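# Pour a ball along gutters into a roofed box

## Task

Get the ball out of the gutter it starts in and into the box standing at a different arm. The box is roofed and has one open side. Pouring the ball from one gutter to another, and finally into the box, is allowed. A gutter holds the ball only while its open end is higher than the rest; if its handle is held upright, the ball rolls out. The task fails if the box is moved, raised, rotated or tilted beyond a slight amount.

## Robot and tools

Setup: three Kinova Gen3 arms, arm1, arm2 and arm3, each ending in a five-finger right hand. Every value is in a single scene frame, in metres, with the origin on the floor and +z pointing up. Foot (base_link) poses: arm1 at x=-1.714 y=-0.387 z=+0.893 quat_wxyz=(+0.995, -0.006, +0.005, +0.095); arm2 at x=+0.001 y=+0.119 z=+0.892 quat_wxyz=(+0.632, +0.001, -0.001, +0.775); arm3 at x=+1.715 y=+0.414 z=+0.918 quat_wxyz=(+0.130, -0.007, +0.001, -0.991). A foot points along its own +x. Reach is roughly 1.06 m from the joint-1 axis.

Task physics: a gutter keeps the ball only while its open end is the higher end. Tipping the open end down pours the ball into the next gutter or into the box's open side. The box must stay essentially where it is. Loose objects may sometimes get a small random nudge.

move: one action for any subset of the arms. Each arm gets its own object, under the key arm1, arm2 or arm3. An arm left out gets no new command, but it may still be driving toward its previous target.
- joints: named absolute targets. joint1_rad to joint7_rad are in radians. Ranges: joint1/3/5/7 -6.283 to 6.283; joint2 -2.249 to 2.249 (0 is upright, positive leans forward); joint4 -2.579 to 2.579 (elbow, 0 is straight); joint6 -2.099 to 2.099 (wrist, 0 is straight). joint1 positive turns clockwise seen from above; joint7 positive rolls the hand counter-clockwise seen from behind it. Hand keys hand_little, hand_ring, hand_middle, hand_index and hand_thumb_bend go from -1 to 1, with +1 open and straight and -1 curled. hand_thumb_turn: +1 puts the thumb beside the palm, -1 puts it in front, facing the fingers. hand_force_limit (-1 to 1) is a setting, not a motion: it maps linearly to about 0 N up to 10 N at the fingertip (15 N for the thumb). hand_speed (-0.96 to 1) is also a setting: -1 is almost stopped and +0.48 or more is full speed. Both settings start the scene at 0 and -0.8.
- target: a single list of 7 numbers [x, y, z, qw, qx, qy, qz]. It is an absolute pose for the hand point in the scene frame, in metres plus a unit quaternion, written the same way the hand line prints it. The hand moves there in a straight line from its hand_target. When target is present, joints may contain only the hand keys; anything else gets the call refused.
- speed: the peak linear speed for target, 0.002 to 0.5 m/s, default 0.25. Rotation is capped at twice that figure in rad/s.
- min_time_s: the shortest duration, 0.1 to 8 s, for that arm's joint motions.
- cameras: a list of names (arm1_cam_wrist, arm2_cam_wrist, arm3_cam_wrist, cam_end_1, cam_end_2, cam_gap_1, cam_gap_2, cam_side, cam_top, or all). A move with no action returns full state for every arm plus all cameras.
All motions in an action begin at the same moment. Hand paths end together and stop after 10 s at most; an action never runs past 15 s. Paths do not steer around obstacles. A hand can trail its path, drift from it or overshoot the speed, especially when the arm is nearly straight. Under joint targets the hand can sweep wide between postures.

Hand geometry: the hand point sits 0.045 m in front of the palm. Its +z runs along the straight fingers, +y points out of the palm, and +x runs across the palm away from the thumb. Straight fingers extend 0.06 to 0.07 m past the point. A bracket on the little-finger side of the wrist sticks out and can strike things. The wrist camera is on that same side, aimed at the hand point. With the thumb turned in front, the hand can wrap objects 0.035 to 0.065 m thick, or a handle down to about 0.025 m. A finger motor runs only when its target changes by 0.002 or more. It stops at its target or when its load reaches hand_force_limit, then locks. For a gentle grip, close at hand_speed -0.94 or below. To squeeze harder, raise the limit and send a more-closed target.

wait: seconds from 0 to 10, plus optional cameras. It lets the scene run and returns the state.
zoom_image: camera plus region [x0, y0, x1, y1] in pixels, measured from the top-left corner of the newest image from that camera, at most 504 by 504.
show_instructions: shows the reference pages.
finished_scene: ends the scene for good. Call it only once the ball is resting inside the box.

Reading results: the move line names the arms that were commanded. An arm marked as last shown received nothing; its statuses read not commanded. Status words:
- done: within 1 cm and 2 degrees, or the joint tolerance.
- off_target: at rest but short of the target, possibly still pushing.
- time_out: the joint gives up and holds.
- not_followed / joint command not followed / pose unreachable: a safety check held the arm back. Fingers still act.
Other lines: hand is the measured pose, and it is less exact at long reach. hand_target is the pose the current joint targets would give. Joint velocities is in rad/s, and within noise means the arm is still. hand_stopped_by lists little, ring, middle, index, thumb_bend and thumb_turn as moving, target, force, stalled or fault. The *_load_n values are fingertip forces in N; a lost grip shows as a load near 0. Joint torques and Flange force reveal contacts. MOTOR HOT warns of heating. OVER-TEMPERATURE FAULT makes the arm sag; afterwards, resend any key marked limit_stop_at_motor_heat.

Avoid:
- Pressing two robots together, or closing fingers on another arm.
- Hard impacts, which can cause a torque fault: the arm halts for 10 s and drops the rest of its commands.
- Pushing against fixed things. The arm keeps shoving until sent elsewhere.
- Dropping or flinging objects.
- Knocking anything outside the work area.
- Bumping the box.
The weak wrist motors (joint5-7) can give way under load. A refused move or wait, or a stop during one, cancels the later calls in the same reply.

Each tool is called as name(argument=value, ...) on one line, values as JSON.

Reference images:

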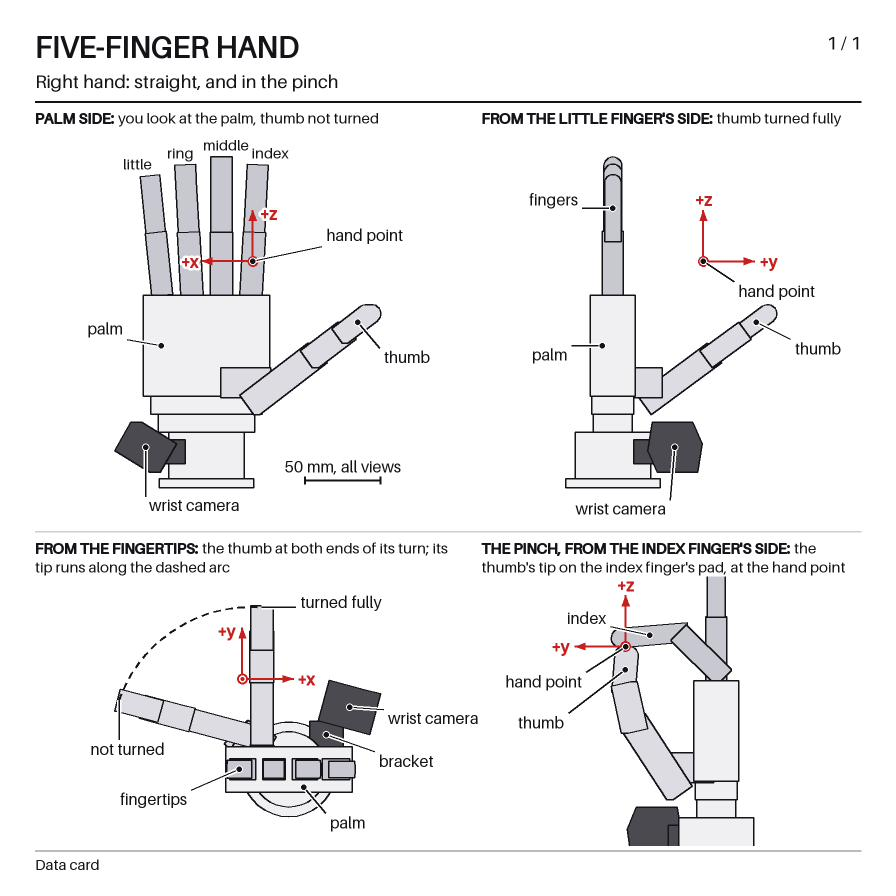

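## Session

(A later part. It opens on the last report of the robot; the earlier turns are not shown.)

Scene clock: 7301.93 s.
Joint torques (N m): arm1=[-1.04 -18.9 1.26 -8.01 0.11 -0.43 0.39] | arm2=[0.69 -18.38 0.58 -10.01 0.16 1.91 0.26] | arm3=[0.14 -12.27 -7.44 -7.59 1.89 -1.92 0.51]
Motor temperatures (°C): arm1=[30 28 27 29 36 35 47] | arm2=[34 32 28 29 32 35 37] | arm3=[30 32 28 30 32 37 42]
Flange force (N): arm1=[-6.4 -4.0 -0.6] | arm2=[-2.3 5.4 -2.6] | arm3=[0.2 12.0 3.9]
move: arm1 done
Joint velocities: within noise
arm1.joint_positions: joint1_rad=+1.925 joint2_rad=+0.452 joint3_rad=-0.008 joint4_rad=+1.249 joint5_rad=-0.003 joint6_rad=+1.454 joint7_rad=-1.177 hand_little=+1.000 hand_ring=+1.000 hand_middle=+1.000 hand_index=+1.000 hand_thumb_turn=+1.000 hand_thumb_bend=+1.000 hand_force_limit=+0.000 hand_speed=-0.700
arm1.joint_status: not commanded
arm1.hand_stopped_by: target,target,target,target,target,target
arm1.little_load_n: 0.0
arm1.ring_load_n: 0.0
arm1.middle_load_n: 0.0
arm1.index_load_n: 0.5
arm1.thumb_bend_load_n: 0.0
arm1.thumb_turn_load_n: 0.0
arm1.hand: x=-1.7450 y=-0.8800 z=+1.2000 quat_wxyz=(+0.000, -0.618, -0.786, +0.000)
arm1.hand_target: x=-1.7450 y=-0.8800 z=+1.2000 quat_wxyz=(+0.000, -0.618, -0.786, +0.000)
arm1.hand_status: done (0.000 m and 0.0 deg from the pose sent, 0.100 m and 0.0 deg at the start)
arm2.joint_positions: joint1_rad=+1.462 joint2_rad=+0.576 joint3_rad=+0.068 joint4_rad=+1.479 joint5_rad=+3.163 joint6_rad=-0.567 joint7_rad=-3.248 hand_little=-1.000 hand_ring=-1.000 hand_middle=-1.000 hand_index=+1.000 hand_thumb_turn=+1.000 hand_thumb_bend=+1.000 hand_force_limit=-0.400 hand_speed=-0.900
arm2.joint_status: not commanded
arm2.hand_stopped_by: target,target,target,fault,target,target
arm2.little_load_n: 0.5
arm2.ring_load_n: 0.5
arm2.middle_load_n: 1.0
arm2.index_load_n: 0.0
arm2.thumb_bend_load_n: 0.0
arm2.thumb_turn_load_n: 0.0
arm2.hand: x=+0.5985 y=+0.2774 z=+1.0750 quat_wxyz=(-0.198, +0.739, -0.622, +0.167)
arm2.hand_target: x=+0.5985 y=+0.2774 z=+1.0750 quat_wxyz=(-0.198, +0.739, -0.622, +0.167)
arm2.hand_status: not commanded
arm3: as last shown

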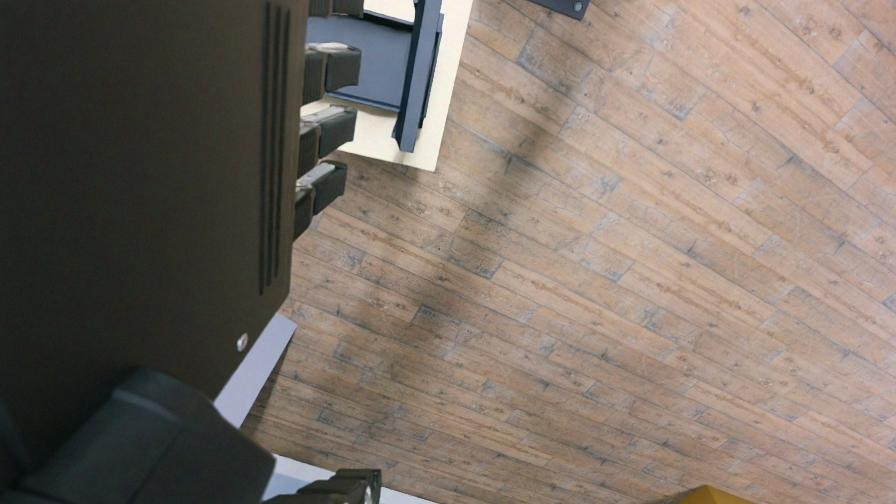

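move(cameras=["cam_side", "cam_end_1"])

zoom_image(camera="cam_side", region=[90, 240, 210, 360])

zoom_image(camera="cam_end_1", region=[520, 220, 640, 380])

Scene clock: 7380.70 s.
Joint torques (N m): arm1=[-1.01 -18.93 1.28 -7.98 0.12 -0.4 0.4] | arm2=[0.64 -18.42 0.63 -9.93 0.21 1.88 0.26] | arm3=[0.2 -12.29 -7.45 -7.61 1.87 -1.92 0.5]
Motor temperatures (°C): arm1=[30 28 27 29 36 35 47] | arm2=[34 32 28 29 32 35 37] | arm3=[30 32 28 30 32 37 42]
Flange force (N): arm1=[-6.5 -4.0 -0.6] | arm2=[-2.1 5.1 -2.4] | arm3=[0.0 12.3 4.0]
Joint velocities: within noise
arm1.joint_positions: joint1_rad=+1.925 joint2_rad=+0.452 joint3_rad=-0.008 joint4_rad=+1.249 joint5_rad=-0.003 joint6_rad=+1.454 joint7_rad=-1.177 hand_little=+1.000 hand_ring=+1.000 hand_middle=+1.000 hand_index=+1.000 hand_thumb_turn=+1.000 hand_thumb_bend=+1.000 hand_force_limit=+0.000 hand_speed=-0.700
arm1.joint_status: not commanded
arm1.hand_stopped_by: target,target,target,target,target,target
arm1.little_load_n: 0.0
arm1.ring_load_n: 0.0
arm1.middle_load_n: 0.0
arm1.index_load_n: 0.0
arm1.thumb_bend_load_n: 0.0
arm1.thumb_turn_load_n: 0.0
arm1.hand: x=-1.7450 y=-0.8800 z=+1.2000 quat_wxyz=(+0.000, -0.618, -0.786, +0.000) (m; scene frame)
arm1.hand_target: x=-1.7450 y=-0.8800 z=+1.2000 quat_wxyz=(+0.000, -0.618, -0.786, +0.000) (m; scene frame)
arm1.hand_status: done (0.000 m and 0.0 deg from the pose sent, 0.100 m and 0.0 deg at the start)
arm2.joint_positions: joint1_rad=+1.462 joint2_rad=+0.576 joint3_rad=+0.068 joint4_rad=+1.479 joint5_rad=+3.163 joint6_rad=-0.567 joint7_rad=-3.248 hand_little=-1.000 hand_ring=-1.000 hand_middle=-1.000 hand_index=+1.000 hand_thumb_turn=+1.000 hand_thumb_bend=+1.000 hand_force_limit=-0.400 hand_speed=-0.900
arm2.joint_status: not commanded
arm2.hand_stopped_by: target,target,target,fault,target,target
arm2.little_load_n: 0.5
arm2.ring_load_n: 0.5
arm2.middle_load_n: 0.5
arm2.index_load_n: 0.0
arm2.thumb_bend_load_n: 0.0
arm2.thumb_turn_load_n: 0.0
arm2.hand: x=+0.5985 y=+0.2774 z=+1.0750 quat_wxyz=(-0.198, +0.739, -0.622, +0.167) (m; scene frame)
arm2.hand_target: x=+0.5985 y=+0.2774 z=+1.0750 quat_wxyz=(-0.198, +0.739, -0.622, +0.167) (m; scene frame)
arm2.hand_status: not commanded
arm3.joint_positions: joint1_rad=+1.154 joint2_rad=+0.695 joint3_rad=-1.515 joint4_rad=+2.330 joint5_rad=-0.426 joint6_rad=-1.081 joint7_rad=+0.931 hand_little=+0.000 hand_ring=-0.060 hand_middle=-0.099 hand_index=-0.099 hand_thumb_turn=-1.000 hand_thumb_bend=+0.066 hand_force_limit=+0.400 hand_speed=-0.940
arm3.joint_status: not commanded
arm3.hand_stopped_by: target,target,target,target,force,target
arm3.little_load_n: -0.5
arm3.ring_load_n: 0.0
arm3.middle_load_n: 0.5
arm3.index_load_n: 1.0
arm3.thumb_bend_load_n: 12.5
arm3.thumb_turn_load_n: 0.5
arm3.hand: x=+1.1500 y=+0.3115 z=+1.2700 quat_wxyz=(+0.443, -0.467, -0.555, +0.527) (m; scene frame)
arm3.hand_target: x=+1.1500 y=+0.3115 z=+1.2700 quat_wxyz=(+0.443, -0.467, -0.555, +0.527) (m; scene frame)
arm3.hand_status: not commanded
pictures: cam_end_1, cam_side

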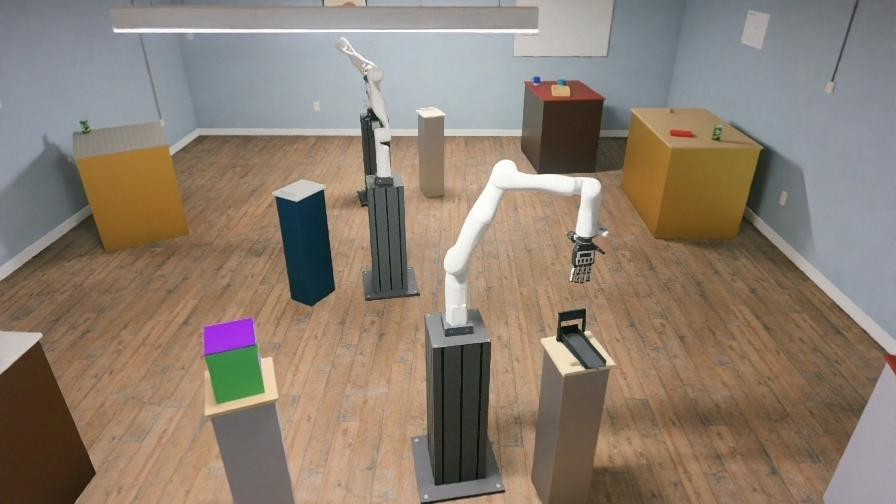

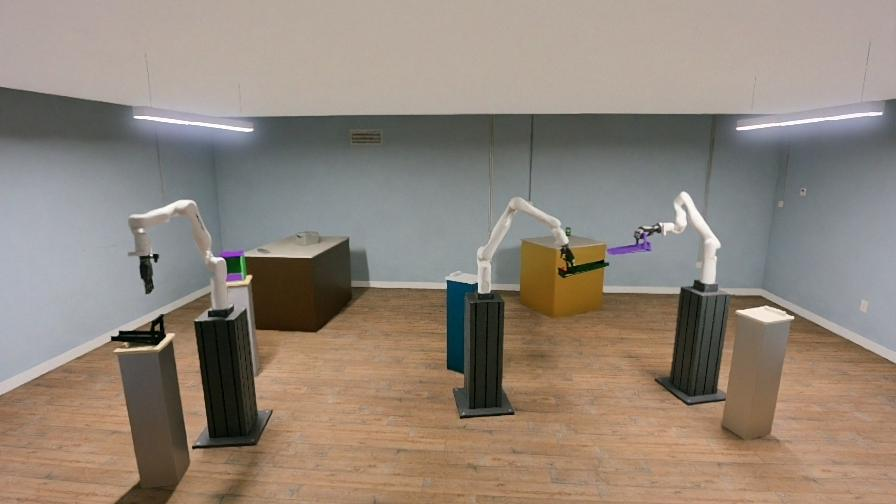

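Scaled by 4.200 from the camera's image (finer frame: 1280x720).

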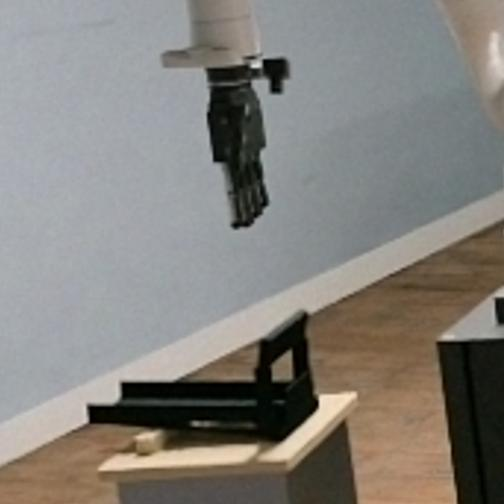

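Scaled by 3.150 from the camera's image (finer frame: 1280x720).

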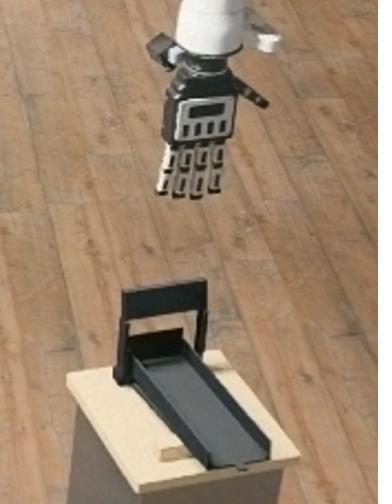

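move(arm1={"target": [-1.7439, -0.8883, 1.0865, -0.07611, 0.61991, 0.77516, -0.09518], "speed": 0.12}, cameras=["arm1_cam_wrist"])

move(arm1={"target": [-1.7557, -0.891, 1.038, -0.07611, 0.61991, 0.77516, -0.09518], "speed": 0.06}, cameras=["arm1_cam_wrist", "cam_side", "cam_end_1"])

zoom_image(camera="arm1_cam_wrist", region=[290, 80, 490, 280])

zoom_image(camera="cam_end_1", region=[530, 250, 630, 380])

zoom_image(camera="cam_side", region=[100, 260, 190, 350])

Scene clock: 7452.80 s.
Joint torques (N m): arm1=[-1 -18.65 1.78 -7.37 0.63 -0.47 0.39] | arm2=[0.71 -18.35 0.54 -9.95 0.14 1.92 0.29] | arm3=[0.13 -12.23 -7.48 -7.61 1.87 -1.91 0.5]
Motor temperatures (°C): arm1=[30 28 27 29 36 35 47] | arm2=[34 33 28 29 32 35 37] | arm3=[30 31 28 30 32 37 42]
Flange force (N): arm1=[-6.0 -2.2 2.3] | arm2=[-2.5 5.3 -2.6] | arm3=[0.2 12.1 3.8]
move: arm1 done
Joint velocities: within noise
arm1.joint_positions: joint1_rad=+1.726 joint2_rad=+0.479 joint3_rad=+0.047 joint4_rad=+1.567 joint5_rad=+0.238 joint6_rad=+1.065 joint7_rad=-1.455 hand_little=+1.000 hand_ring=+1.000 hand_middle=+1.000 hand_index=+1.000 hand_thumb_turn=+1.000 hand_thumb_bend=+1.000 hand_force_limit=+0.000 hand_speed=-0.700
arm1.joint_status: not commanded
arm1.hand_stopped_by: target,target,target,target,target,target
arm1.little_load_n: 0.0
arm1.ring_load_n: 0.0
arm1.middle_load_n: 0.0
arm1.index_load_n: 0.0
arm1.thumb_bend_load_n: 0.0
arm1.thumb_turn_load_n: 0.0
arm1.hand: x=-1.7439 y=-0.8883 z=+1.0865 quat_wxyz=(+0.076, -0.620, -0.775, +0.095)
arm1.hand_target: x=-1.7439 y=-0.8883 z=+1.0865 quat_wxyz=(+0.076, -0.620, -0.775, +0.095)
arm1.hand_status: done (0.000 m and 0.0 deg from the pose sent, 0.114 m and 14.0 deg at the start)
arm2, arm3: as last shown
arm2.ring_load_n: 1.0
arm2.middle_load_n: 1.0
arm3.little_load_n: 0.0
arm3.thumb_bend_load_n: 13.0
arm3.thumb_turn_load_n: 1.0

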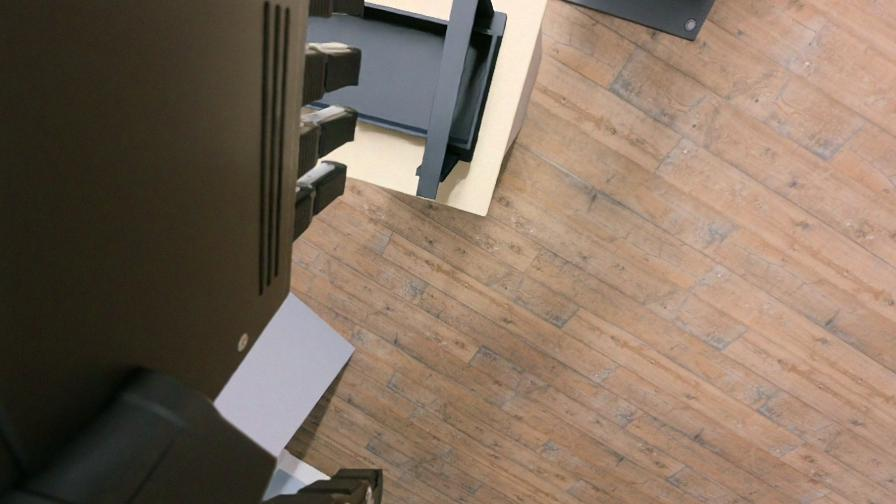

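Scene clock: 7454.13 s.
Joint torques (N m): arm1=[-0.94 -19.24 1.86 -6.83 0.61 -0.46 0.37] | arm2=[0.57 -18.38 0.57 -9.94 0.12 1.93 0.29] | arm3=[0.11 -12.26 -7.44 -7.63 1.86 -1.92 0.5]
Motor temperatures (°C): arm1=[30 28 27 29 36 35 47] | arm2=[34 33 28 29 32 35 37] | arm3=[30 31 28 30 32 37 42]
Flange force (N): arm1=[-5.8 -2.2 3.0] | arm2=[-2.1 5.1 -2.6] | arm3=[0.3 12.1 3.7]
move: arm1 done
Joint velocities: within noise
arm1.joint_positions: joint1_rad=+1.746 joint2_rad=+0.544 joint3_rad=+0.053 joint4_rad=+1.633 joint5_rad=+0.251 joint6_rad=+0.931 joint7_rad=-1.466 hand_little=+1.000 hand_ring=+1.000 hand_middle=+1.000 hand_index=+1.000 hand_thumb_turn=+1.000 hand_thumb_bend=+1.000 hand_force_limit=+0.000 hand_speed=-0.700
arm1.joint_status: not commanded
arm1.hand_stopped_by: target,target,target,target,target,target
arm1.little_load_n: 0.0
arm1.ring_load_n: 0.0
arm1.middle_load_n: 0.0
arm1.index_load_n: 0.0
arm1.thumb_bend_load_n: 0.0
arm1.thumb_turn_load_n: 0.0
arm1.hand: x=-1.7557 y=-0.8910 z=+1.0380 quat_wxyz=(+0.076, -0.620, -0.775, +0.095)
arm1.hand_target: x=-1.7557 y=-0.8910 z=+1.0380 quat_wxyz=(+0.076, -0.620, -0.775, +0.095)
arm1.hand_status: done (0.000 m and 0.0 deg from the pose sent, 0.050 m and 0.0 deg at the start)
arm2, arm3: as last shown
arm2.thumb_turn_load_n: -0.5
pictures: arm1_cam_wrist, cam_end_1, cam_side

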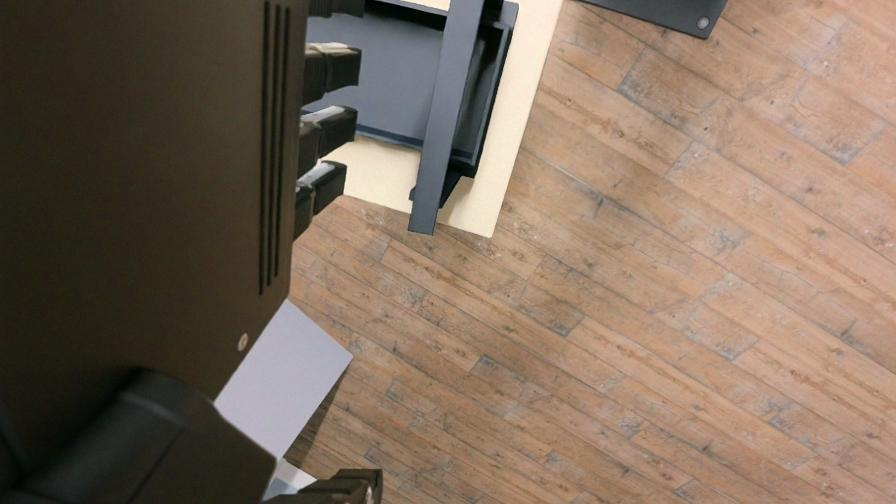

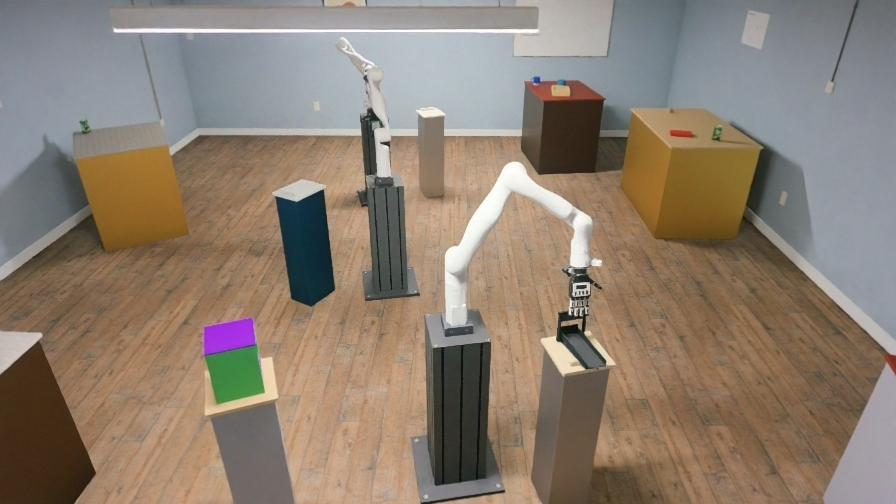

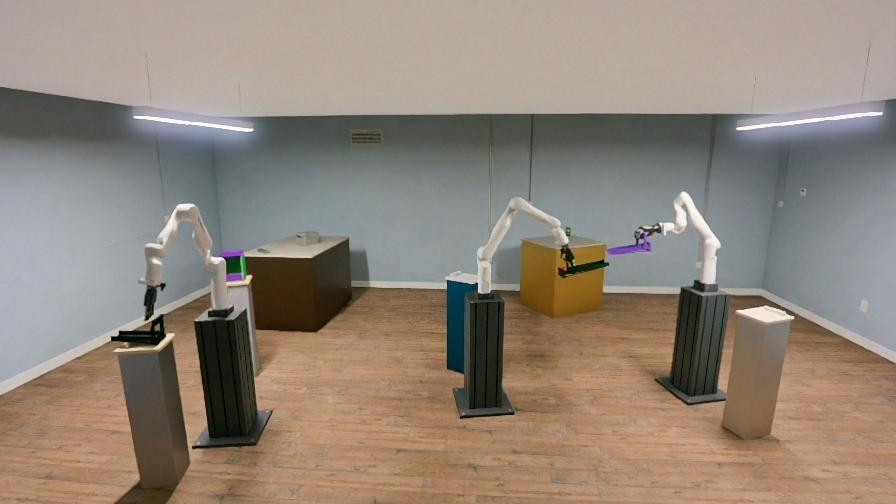

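Scaled by 2.520 from the camera's image (finer frame: 1280x720).

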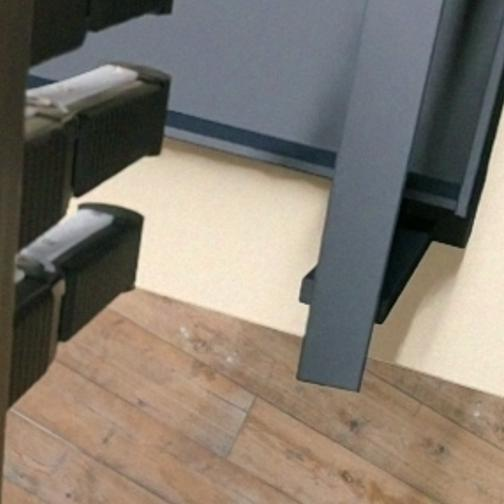

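Scaled by 3.877 from the camera's image (finer frame: 1280x720).

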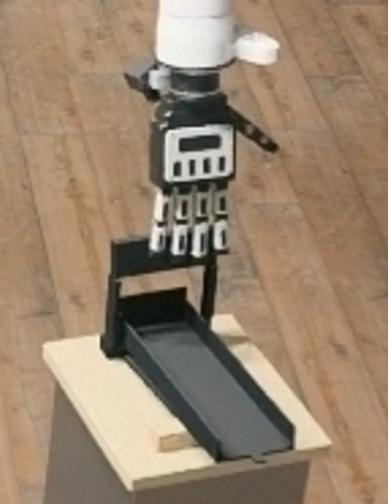

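Scaled by 5.600 from the camera's image (finer frame: 1280x720).

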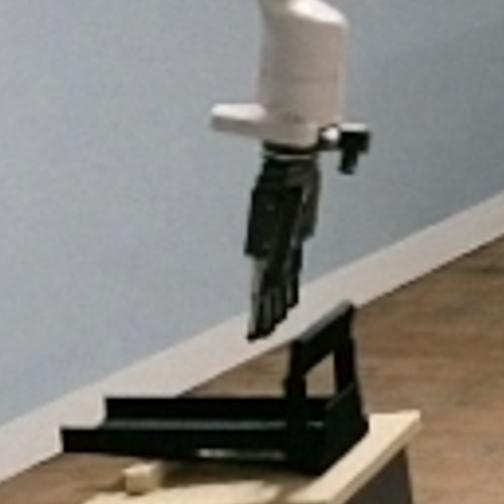

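move(arm1={"target": [-1.8125, -0.9038, 1.0525, -0.07611, 0.61991, 0.77516, -0.09518], "speed": 0.08}, cameras=["arm1_cam_wrist", "cam_side", "cam_end_1"])

Scene clock: 7570.17 s.
Joint torques (N m): arm1=[-0.98 -20.03 1.86 -7.24 0.61 -0.59 0.4] | arm2=[0.61 -18.37 0.62 -9.96 0.1 1.95 0.32] | arm3=[0.16 -12.3 -7.47 -7.66 1.88 -1.94 0.51]
Motor temperatures (°C): arm1=[30 28 27 29 36 35 47] | arm2=[34 33 28 29 32 35 37] | arm3=[30 31 28 30 32 37 42]
Flange force (N): arm1=[-5.7 -3.0 2.9] | arm2=[-2.2 5.1 -2.6] | arm3=[0.1 12.3 3.8]
move: arm1 done
Joint velocities: within noise
arm1.joint_positions: joint1_rad=+1.862 joint2_rad=+0.567 joint3_rad=+0.053 joint4_rad=+1.539 joint5_rad=+0.233 joint6_rad=+0.974 joint7_rad=-1.329 hand_little=+1.000 hand_ring=+1.000 hand_middle=+1.000 hand_index=+1.000 hand_thumb_turn=+1.000 hand_thumb_bend=+1.000 hand_force_limit=+0.000 hand_speed=-0.700
arm1.joint_status: not commanded
arm1.hand_stopped_by: target,target,target,target,target,target
arm1.little_load_n: 0.0
arm1.ring_load_n: 0.0
arm1.middle_load_n: 0.0
arm1.index_load_n: 0.0
arm1.thumb_bend_load_n: -0.5
arm1.thumb_turn_load_n: 0.0
arm1.hand: x=-1.8125 y=-0.9038 z=+1.0525 quat_wxyz=(+0.076, -0.620, -0.775, +0.095)
arm1.hand_target: x=-1.8125 y=-0.9038 z=+1.0525 quat_wxyz=(+0.076, -0.620, -0.775, +0.095)
arm1.hand_status: done (0.000 m and 0.0 deg from the pose sent, 0.060 m and 0.0 deg at the start)
arm2, arm3: as last shown
arm2.ring_load_n: 0.5
arm2.thumb_turn_load_n: 0.0
arm3.middle_load_n: 1.0
arm3.index_load_n: 0.5
arm3.thumb_bend_load_n: 12.5
arm3.thumb_turn_load_n: 0.5
pictures: arm1_cam_wrist, cam_end_1, cam_side

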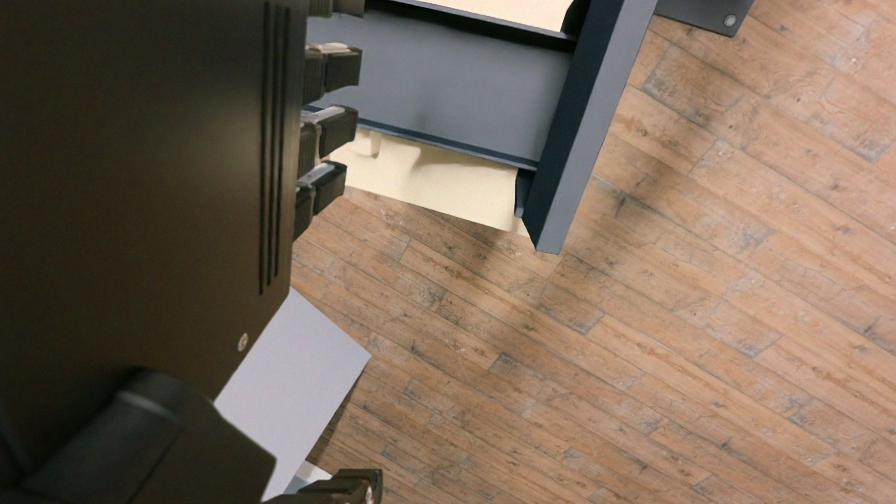

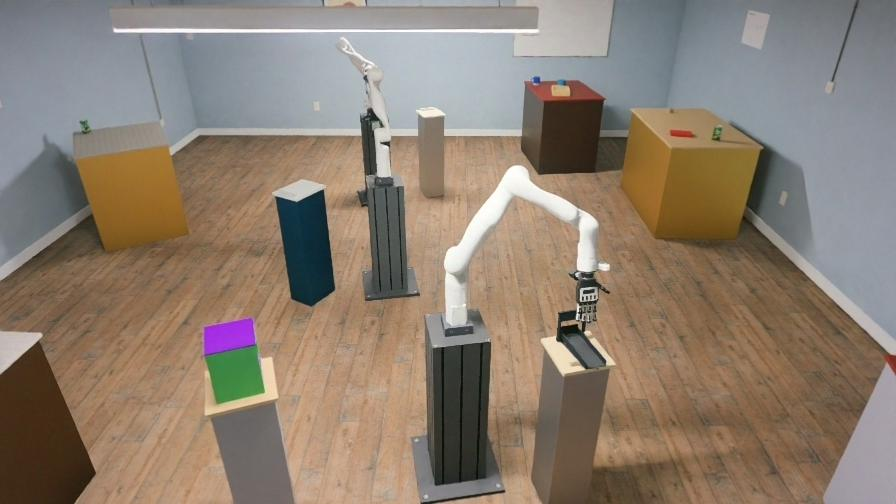

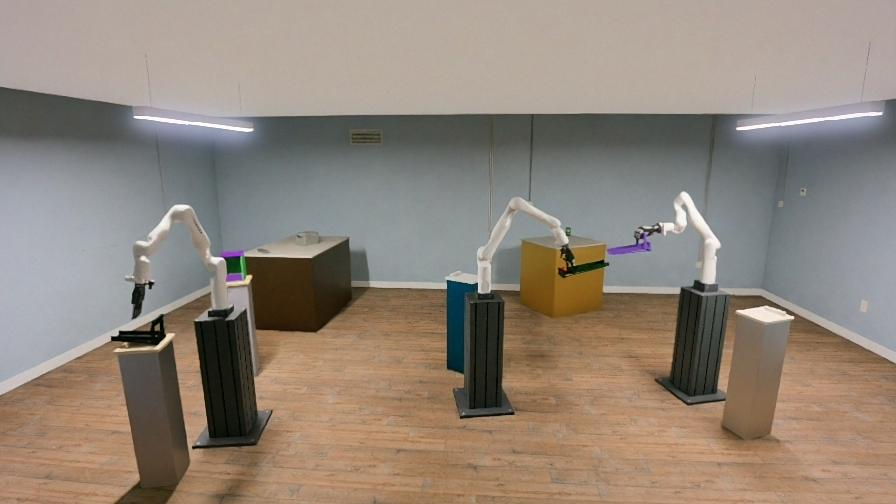

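zoom_image(camera="arm1_cam_wrist", region=[400, 80, 700, 280])

zoom_image(camera="cam_side", region=[90, 240, 210, 370])

zoom_image(camera="cam_end_1", region=[530, 200, 650, 390])

Scaled by 1.680 from the camera's image (finer frame: 1280x720).

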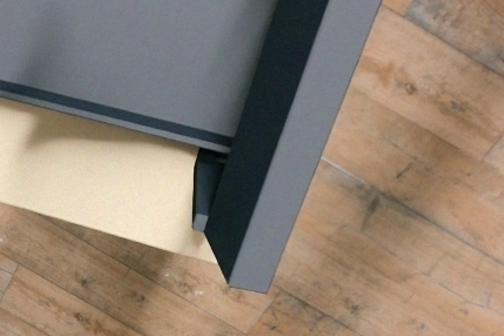

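Scaled by 3.877 from the camera's image (finer frame: 1280x720).

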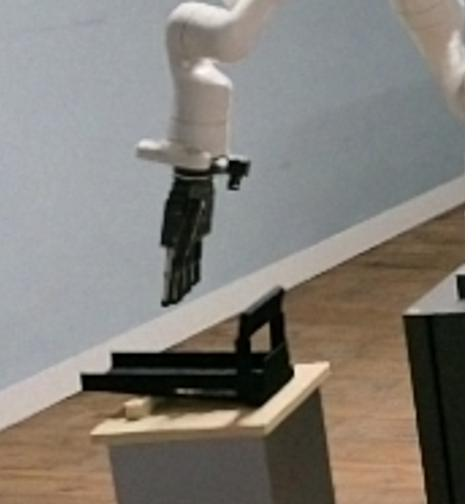

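Scaled by 2.653 from the camera's image (finer frame: 1280x720).

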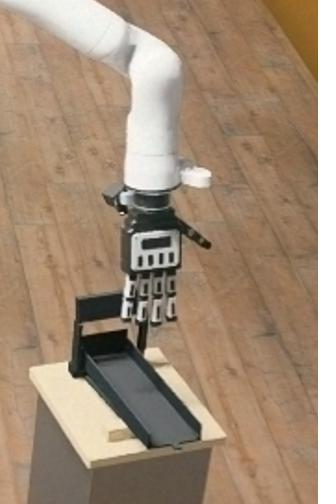

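move(arm1={"target": [-1.8243, -0.9065, 1.0040, -0.07611, 0.61991, 0.77516, -0.09518], "speed": 0.06}, cameras=["arm1_cam_wrist", "cam_side"])

zoom_image(camera="arm1_cam_wrist", region=[290, 80, 590, 280])

zoom_image(camera="cam_side", region=[100, 260, 190, 360])

Scene clock: 7654.30 s.
Joint torques (N m): arm1=[-0.98 -20.63 1.94 -6.7 0.56 -0.55 0.37] | arm2=[0.59 -18.42 0.63 -9.95 0.11 1.95 0.31] | arm3=[0.16 -12.25 -7.44 -7.62 1.88 -1.89 0.49]
Motor temperatures (°C): arm1=[30 28 27 29 36 35 47] | arm2=[33 33 28 29 32 35 37] | arm3=[30 31 28 30 32 37 42]
Flange force (N): arm1=[-5.3 -3.1 3.5] | arm2=[-2.1 5.0 -2.5] | arm3=[0.0 12.2 3.8]
move: arm1 done
Joint velocities: within noise
arm1.joint_positions: joint1_rad=+1.880 joint2_rad=+0.640 joint3_rad=+0.059 joint4_rad=+1.586 joint5_rad=+0.245 joint6_rad=+0.851 joint7_rad=-1.339 hand_little=+1.000 hand_ring=+1.000 hand_middle=+1.000 hand_index=+1.000 hand_thumb_turn=+1.000 hand_thumb_bend=+1.000 hand_force_limit=+0.000 hand_speed=-0.700
arm1.joint_status: not commanded
arm1.hand_stopped_by: target,target,target,target,target,target
arm1.little_load_n: 0.0
arm1.ring_load_n: 0.0
arm1.middle_load_n: 0.0
arm1.index_load_n: 0.0
arm1.thumb_bend_load_n: 0.0
arm1.thumb_turn_load_n: 0.0
arm1.hand: x=-1.8243 y=-0.9065 z=+1.0040 quat_wxyz=(+0.076, -0.620, -0.775, +0.095)
arm1.hand_target: x=-1.8243 y=-0.9065 z=+1.0040 quat_wxyz=(+0.076, -0.620, -0.775, +0.095)
arm1.hand_status: done (0.000 m and 0.0 deg from the pose sent, 0.050 m and 0.0 deg at the start)
arm2, arm3: as last shown
arm2.little_load_n: 0.0
arm2.ring_load_n: 1.0
arm2.thumb_turn_load_n: -0.5
arm3.middle_load_n: 0.5
arm3.index_load_n: 1.0
arm3.thumb_turn_load_n: 1.0

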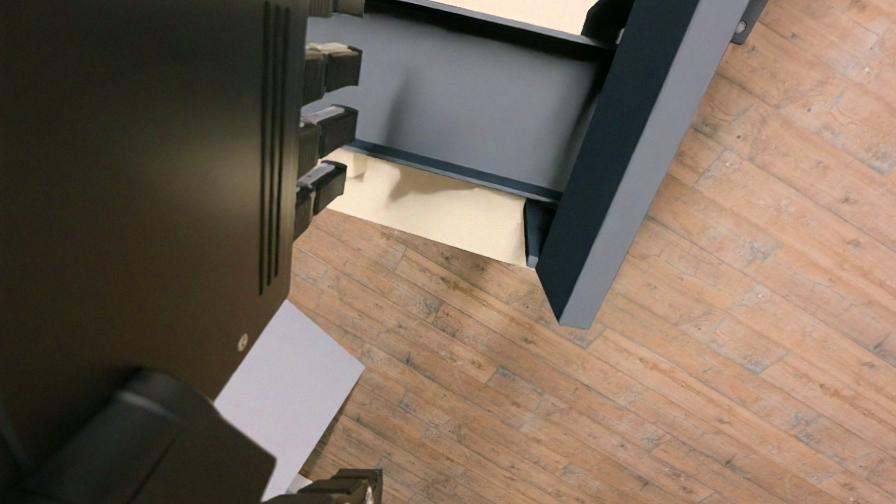

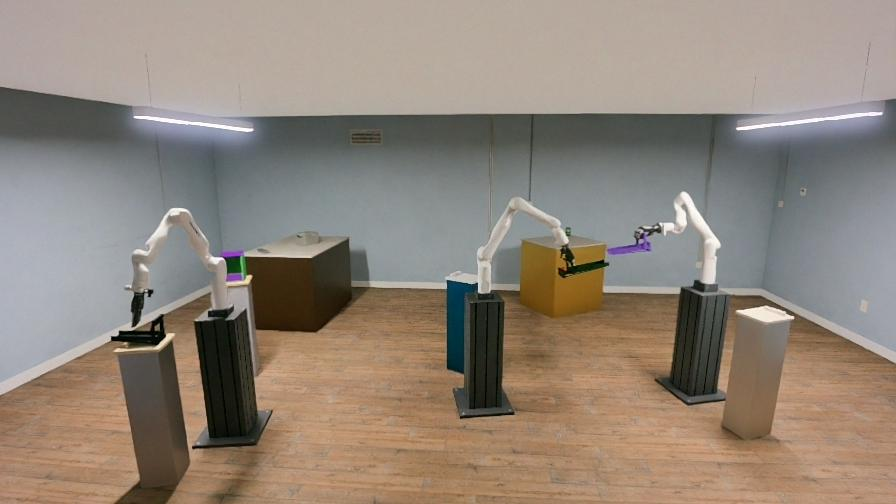

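Scaled by 1.680 from the camera's image (finer frame: 1280x720).

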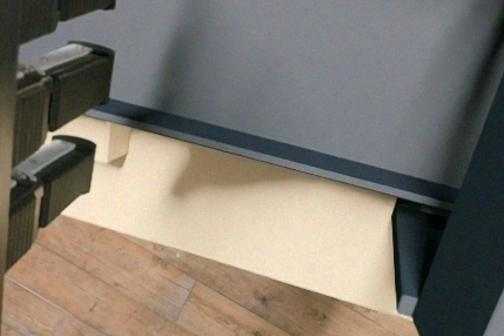

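Scaled by 5.040 from the camera's image (finer frame: 1280x720).

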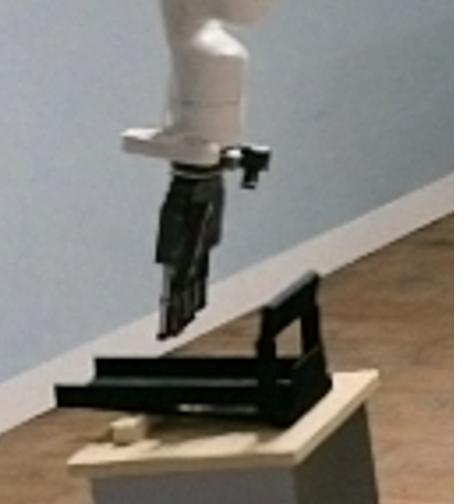

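move(arm1={"joints": {"hand_middle": -0.2, "hand_ring": -0.2, "hand_little": -0.2, "hand_force_limit": -0.6}}, cameras=["arm1_cam_wrist"])

Scene clock: 7683.13 s.
Joint torques (N m): arm1=[-0.97 -20.62 1.93 -6.69 0.56 -0.52 0.36] | arm2=[0.59 -18.29 0.54 -9.97 0.16 1.9 0.3] | arm3=[0.16 -12.32 -7.48 -7.65 1.88 -1.93 0.51]
Motor temperatures (°C): arm1=[30 28 27 29 36 35 47] | arm2=[33 33 28 29 32 35 37] | arm3=[30 31 28 30 32 37 42]
Flange force (N): arm1=[-5.3 -3.1 3.5] | arm2=[-2.1 5.4 -2.7] | arm3=[0.1 12.4 3.9]
move: arm1 done
Joint velocities: within noise
arm1.joint_positions: joint1_rad=+1.880 joint2_rad=+0.640 joint3_rad=+0.059 joint4_rad=+1.586 joint5_rad=+0.245 joint6_rad=+0.851 joint7_rad=-1.339 hand_little=-0.200 hand_ring=-0.200 hand_middle=-0.200 hand_index=+1.000 hand_thumb_turn=+1.000 hand_thumb_bend=+1.000 hand_force_limit=-0.600 hand_speed=-0.700
arm1.joint_status: all done
arm1.hand_stopped_by: target,target,target,target,target,target
arm1.little_load_n: 0.0
arm1.ring_load_n: 0.5
arm1.middle_load_n: 0.0
arm1.index_load_n: -0.5
arm1.thumb_bend_load_n: 0.0
arm1.thumb_turn_load_n: -0.5
arm1.hand: x=-1.8243 y=-0.9065 z=+1.0040 quat_wxyz=(+0.076, -0.620, -0.775, +0.095)
arm1.hand_target: x=-1.8243 y=-0.9065 z=+1.0040 quat_wxyz=(+0.076, -0.620, -0.775, +0.095)
arm1.hand_status: not commanded
arm2, arm3: as last shown
arm2.little_load_n: 0.5
arm2.middle_load_n: 0.5
arm3.thumb_bend_load_n: 13.0

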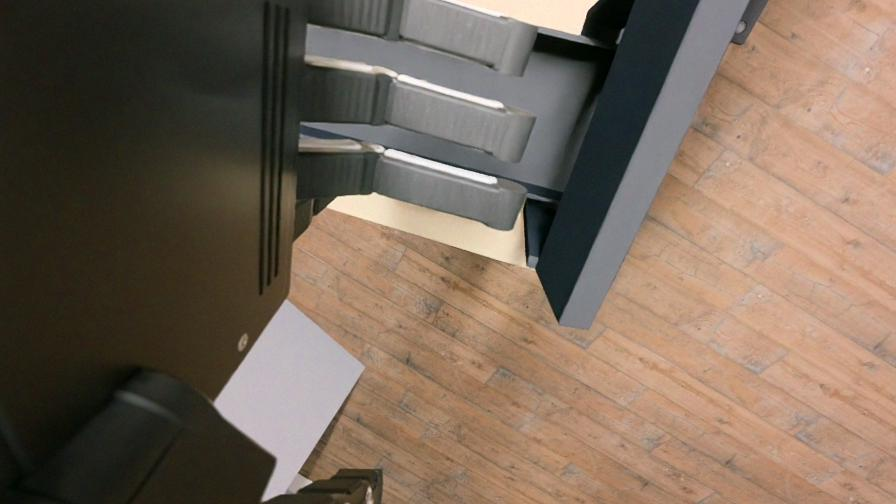

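move(arm1={"target": [-1.8290, -0.9049, 0.9868, -0.07611, 0.61991, 0.77516, -0.09518], "speed": 0.05}, cameras=["arm1_cam_wrist"])

zoom_image(camera="arm1_cam_wrist", region=[290, 100, 640, 400])

Scene clock: 7714.10 s.
Joint torques (N m): arm1=[-1 -20.78 2.03 -6.52 0.53 -0.56 0.38] | arm2=[0.64 -18.37 0.61 -9.85 0.16 1.93 0.29] | arm3=[0.17 -12.26 -7.46 -7.62 1.88 -1.92 0.5]
Motor temperatures (°C): arm1=[30 28 27 29 36 35 47] | arm2=[33 33 28 29 32 35 37] | arm3=[30 31 28 30 32 37 42]
Flange force (N): arm1=[-5.0 -3.1 3.7] | arm2=[-2.2 4.7 -2.5] | arm3=[0.1 12.2 3.9]
move: arm1 done
Joint velocities: within noise
arm1.joint_positions: joint1_rad=+1.888 joint2_rad=+0.664 joint3_rad=+0.062 joint4_rad=+1.608 joint5_rad=+0.251 joint6_rad=+0.805 joint7_rad=-1.343 hand_little=-0.200 hand_ring=-0.200 hand_middle=-0.200 hand_index=+1.000 hand_thumb_turn=+1.000 hand_thumb_bend=+1.000 hand_force_limit=-0.600 hand_speed=-0.700
arm1.joint_status: not commanded
arm1.hand_stopped_by: target,target,target,target,target,target
arm1.little_load_n: 0.0
arm1.ring_load_n: 0.0
arm1.middle_load_n: 0.0
arm1.index_load_n: 0.0
arm1.thumb_bend_load_n: 0.0
arm1.thumb_turn_load_n: 0.0
arm1.hand: x=-1.8290 y=-0.9049 z=+0.9868 quat_wxyz=(+0.076, -0.620, -0.775, +0.095)
arm1.hand_target: x=-1.8290 y=-0.9049 z=+0.9868 quat_wxyz=(+0.076, -0.620, -0.775, +0.095)
arm1.hand_status: done (0.000 m and 0.0 deg from the pose sent, 0.018 m and 0.0 deg at the start)
arm2, arm3: as last shown
arm2.little_load_n: 0.0
arm2.thumb_turn_load_n: 0.0

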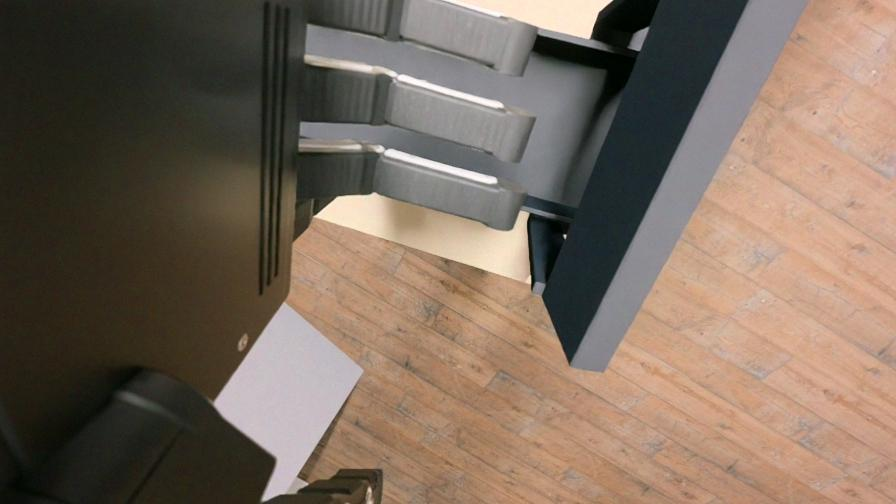

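Scaled by 1.440 from the camera's image (finer frame: 1280x720).

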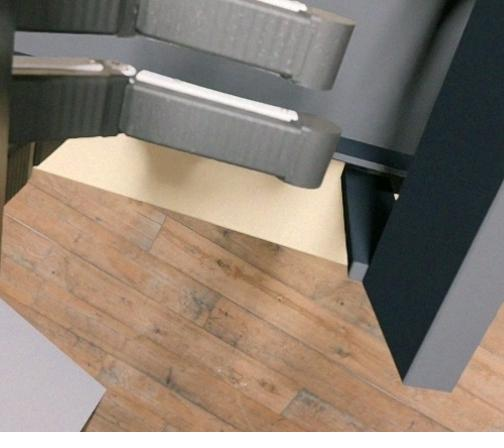

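move(cameras=["cam_end_1", "cam_side", "cam_gap_1", "cam_top"])

zoom_image(camera="cam_end_1", region=[540, 270, 630, 380])

zoom_image(camera="cam_gap_1", region=[0, 200, 200, 400])

Scene clock: 7747.97 s.
Joint torques (N m): arm1=[-0.96 -20.79 2.04 -6.48 0.51 -0.54 0.4] | arm2=[0.6 -18.47 0.63 -10 0.18 1.92 0.31] | arm3=[0.15 -12.31 -7.46 -7.66 1.86 -1.89 0.51]
Motor temperatures (°C): arm1=[30 28 27 29 36 35 47] | arm2=[33 33 28 29 32 35 37] | arm3=[30 31 28 30 32 37 42]
Flange force (N): arm1=[-5.2 -3.1 3.8] | arm2=[-2.1 5.3 -2.4] | arm3=[0.1 12.5 3.8]
Joint velocities: within noise
arm1.joint_positions: joint1_rad=+1.888 joint2_rad=+0.664 joint3_rad=+0.062 joint4_rad=+1.608 joint5_rad=+0.251 joint6_rad=+0.805 joint7_rad=-1.343 hand_little=-0.200 hand_ring=-0.200 hand_middle=-0.200 hand_index=+1.000 hand_thumb_turn=+1.000 hand_thumb_bend=+1.000 hand_force_limit=-0.600 hand_speed=-0.700
arm1.joint_status: not commanded
arm1.hand_stopped_by: target,target,target,target,target,target
arm1.little_load_n: 0.0
arm1.ring_load_n: 0.0
arm1.middle_load_n: 0.0
arm1.index_load_n: 0.0
arm1.thumb_bend_load_n: 0.0
arm1.thumb_turn_load_n: 0.0
arm1.hand: x=-1.8290 y=-0.9049 z=+0.9868 quat_wxyz=(+0.076, -0.620, -0.775, +0.095) (m; scene frame)
arm1.hand_target: x=-1.8290 y=-0.9049 z=+0.9868 quat_wxyz=(+0.076, -0.620, -0.775, +0.095) (m; scene frame)
arm1.hand_status: done (0.000 m and 0.0 deg from the pose sent, 0.018 m and 0.0 deg at the start)
arm2.joint_positions: joint1_rad=+1.462 joint2_rad=+0.576 joint3_rad=+0.068 joint4_rad=+1.479 joint5_rad=+3.163 joint6_rad=-0.567 joint7_rad=-3.248 hand_little=-1.000 hand_ring=-1.000 hand_middle=-1.000 hand_index=+1.000 hand_thumb_turn=+1.000 hand_thumb_bend=+1.000 hand_force_limit=-0.400 hand_speed=-0.900
arm2.joint_status: not commanded
arm2.hand_stopped_by: target,target,target,fault,target,target
arm2.little_load_n: 0.5
arm2.ring_load_n: 1.0
arm2.middle_load_n: 0.5
arm2.index_load_n: 0.0
arm2.thumb_bend_load_n: 0.0
arm2.thumb_turn_load_n: 0.0
arm2.hand: x=+0.5985 y=+0.2774 z=+1.0750 quat_wxyz=(-0.198, +0.739, -0.622, +0.167) (m; scene frame)
arm2.hand_target: x=+0.5985 y=+0.2774 z=+1.0750 quat_wxyz=(-0.198, +0.739, -0.622, +0.167) (m; scene frame)
arm2.hand_status: not commanded
arm3.joint_positions: joint1_rad=+1.154 joint2_rad=+0.695 joint3_rad=-1.515 joint4_rad=+2.330 joint5_rad=-0.426 joint6_rad=-1.081 joint7_rad=+0.931 hand_little=+0.000 hand_ring=-0.060 hand_middle=-0.099 hand_index=-0.099 hand_thumb_turn=-1.000 hand_thumb_bend=+0.066 hand_force_limit=+0.400 hand_speed=-0.940
arm3.joint_status: not commanded
arm3.hand_stopped_by: target,target,target,target,force,target
arm3.little_load_n: 0.0
arm3.ring_load_n: 0.0
arm3.middle_load_n: 0.5
arm3.index_load_n: 0.5
arm3.thumb_bend_load_n: 12.5
arm3.thumb_turn_load_n: 1.0
arm3.hand: x=+1.1500 y=+0.3115 z=+1.2700 quat_wxyz=(+0.443, -0.467, -0.555, +0.527) (m; scene frame)
arm3.hand_target: x=+1.1500 y=+0.3115 z=+1.2700 quat_wxyz=(+0.443, -0.467, -0.555, +0.527) (m; scene frame)
arm3.hand_status: not commanded
pictures: cam_end_1, cam_gap_1, cam_side, cam_top

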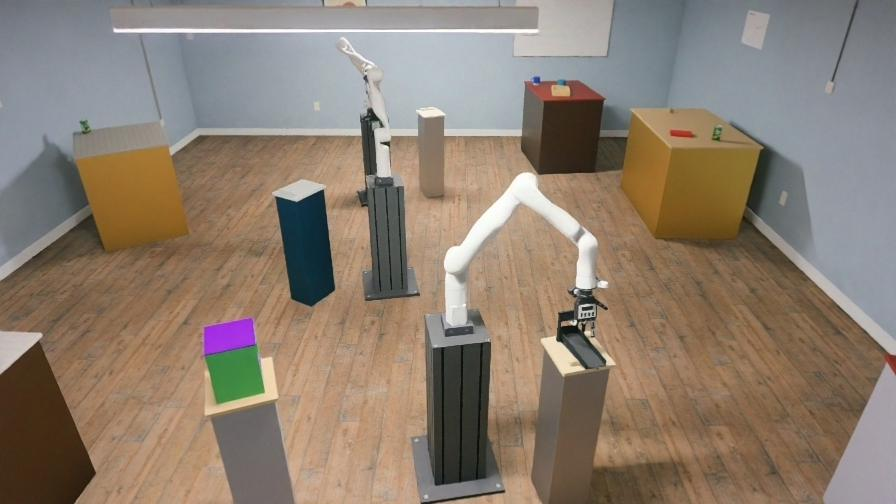

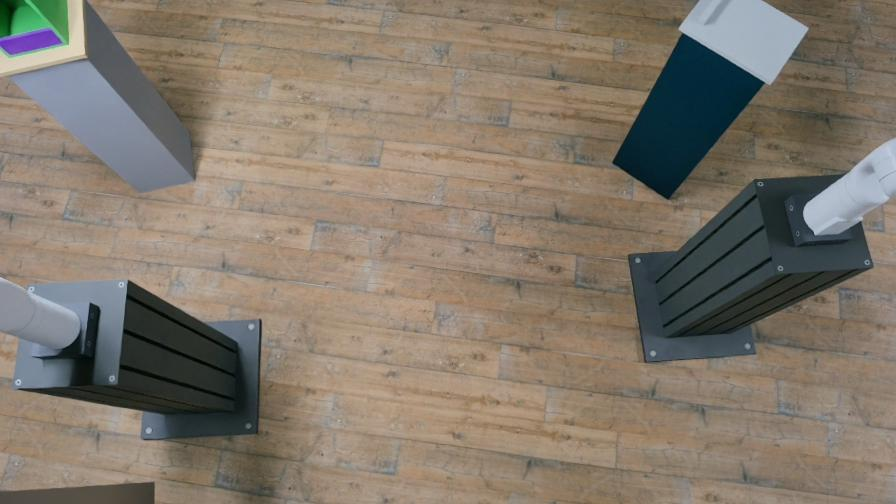

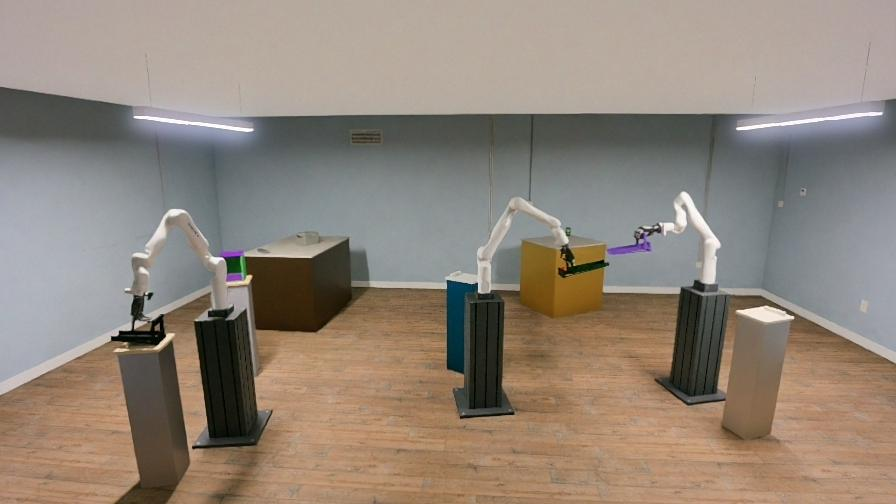

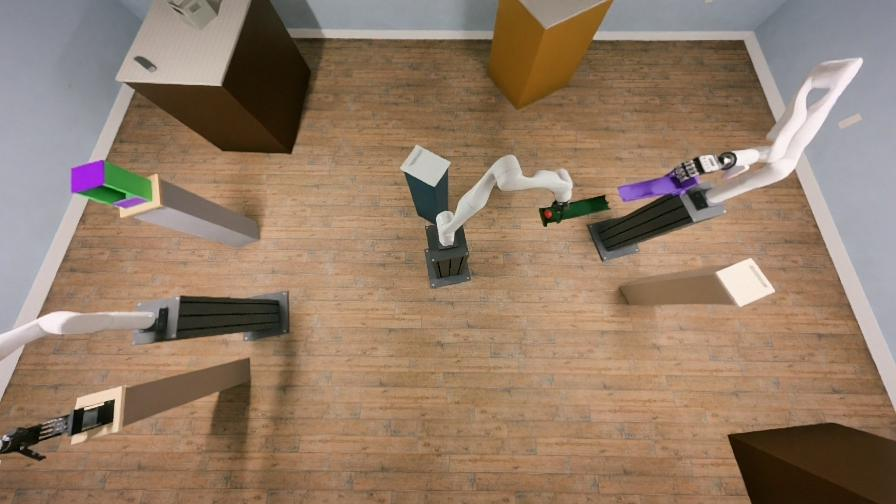

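Scaled by 4.582 from the camera's image (finer frame: 1280x720).

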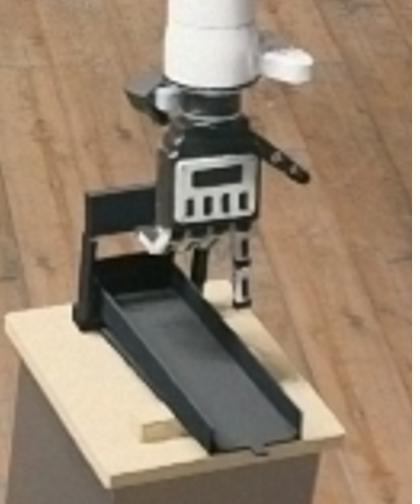

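Scaled by 2.520 from the camera's image (finer frame: 1280x720).

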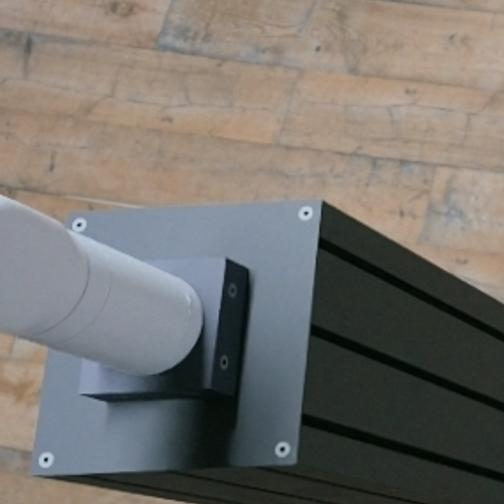

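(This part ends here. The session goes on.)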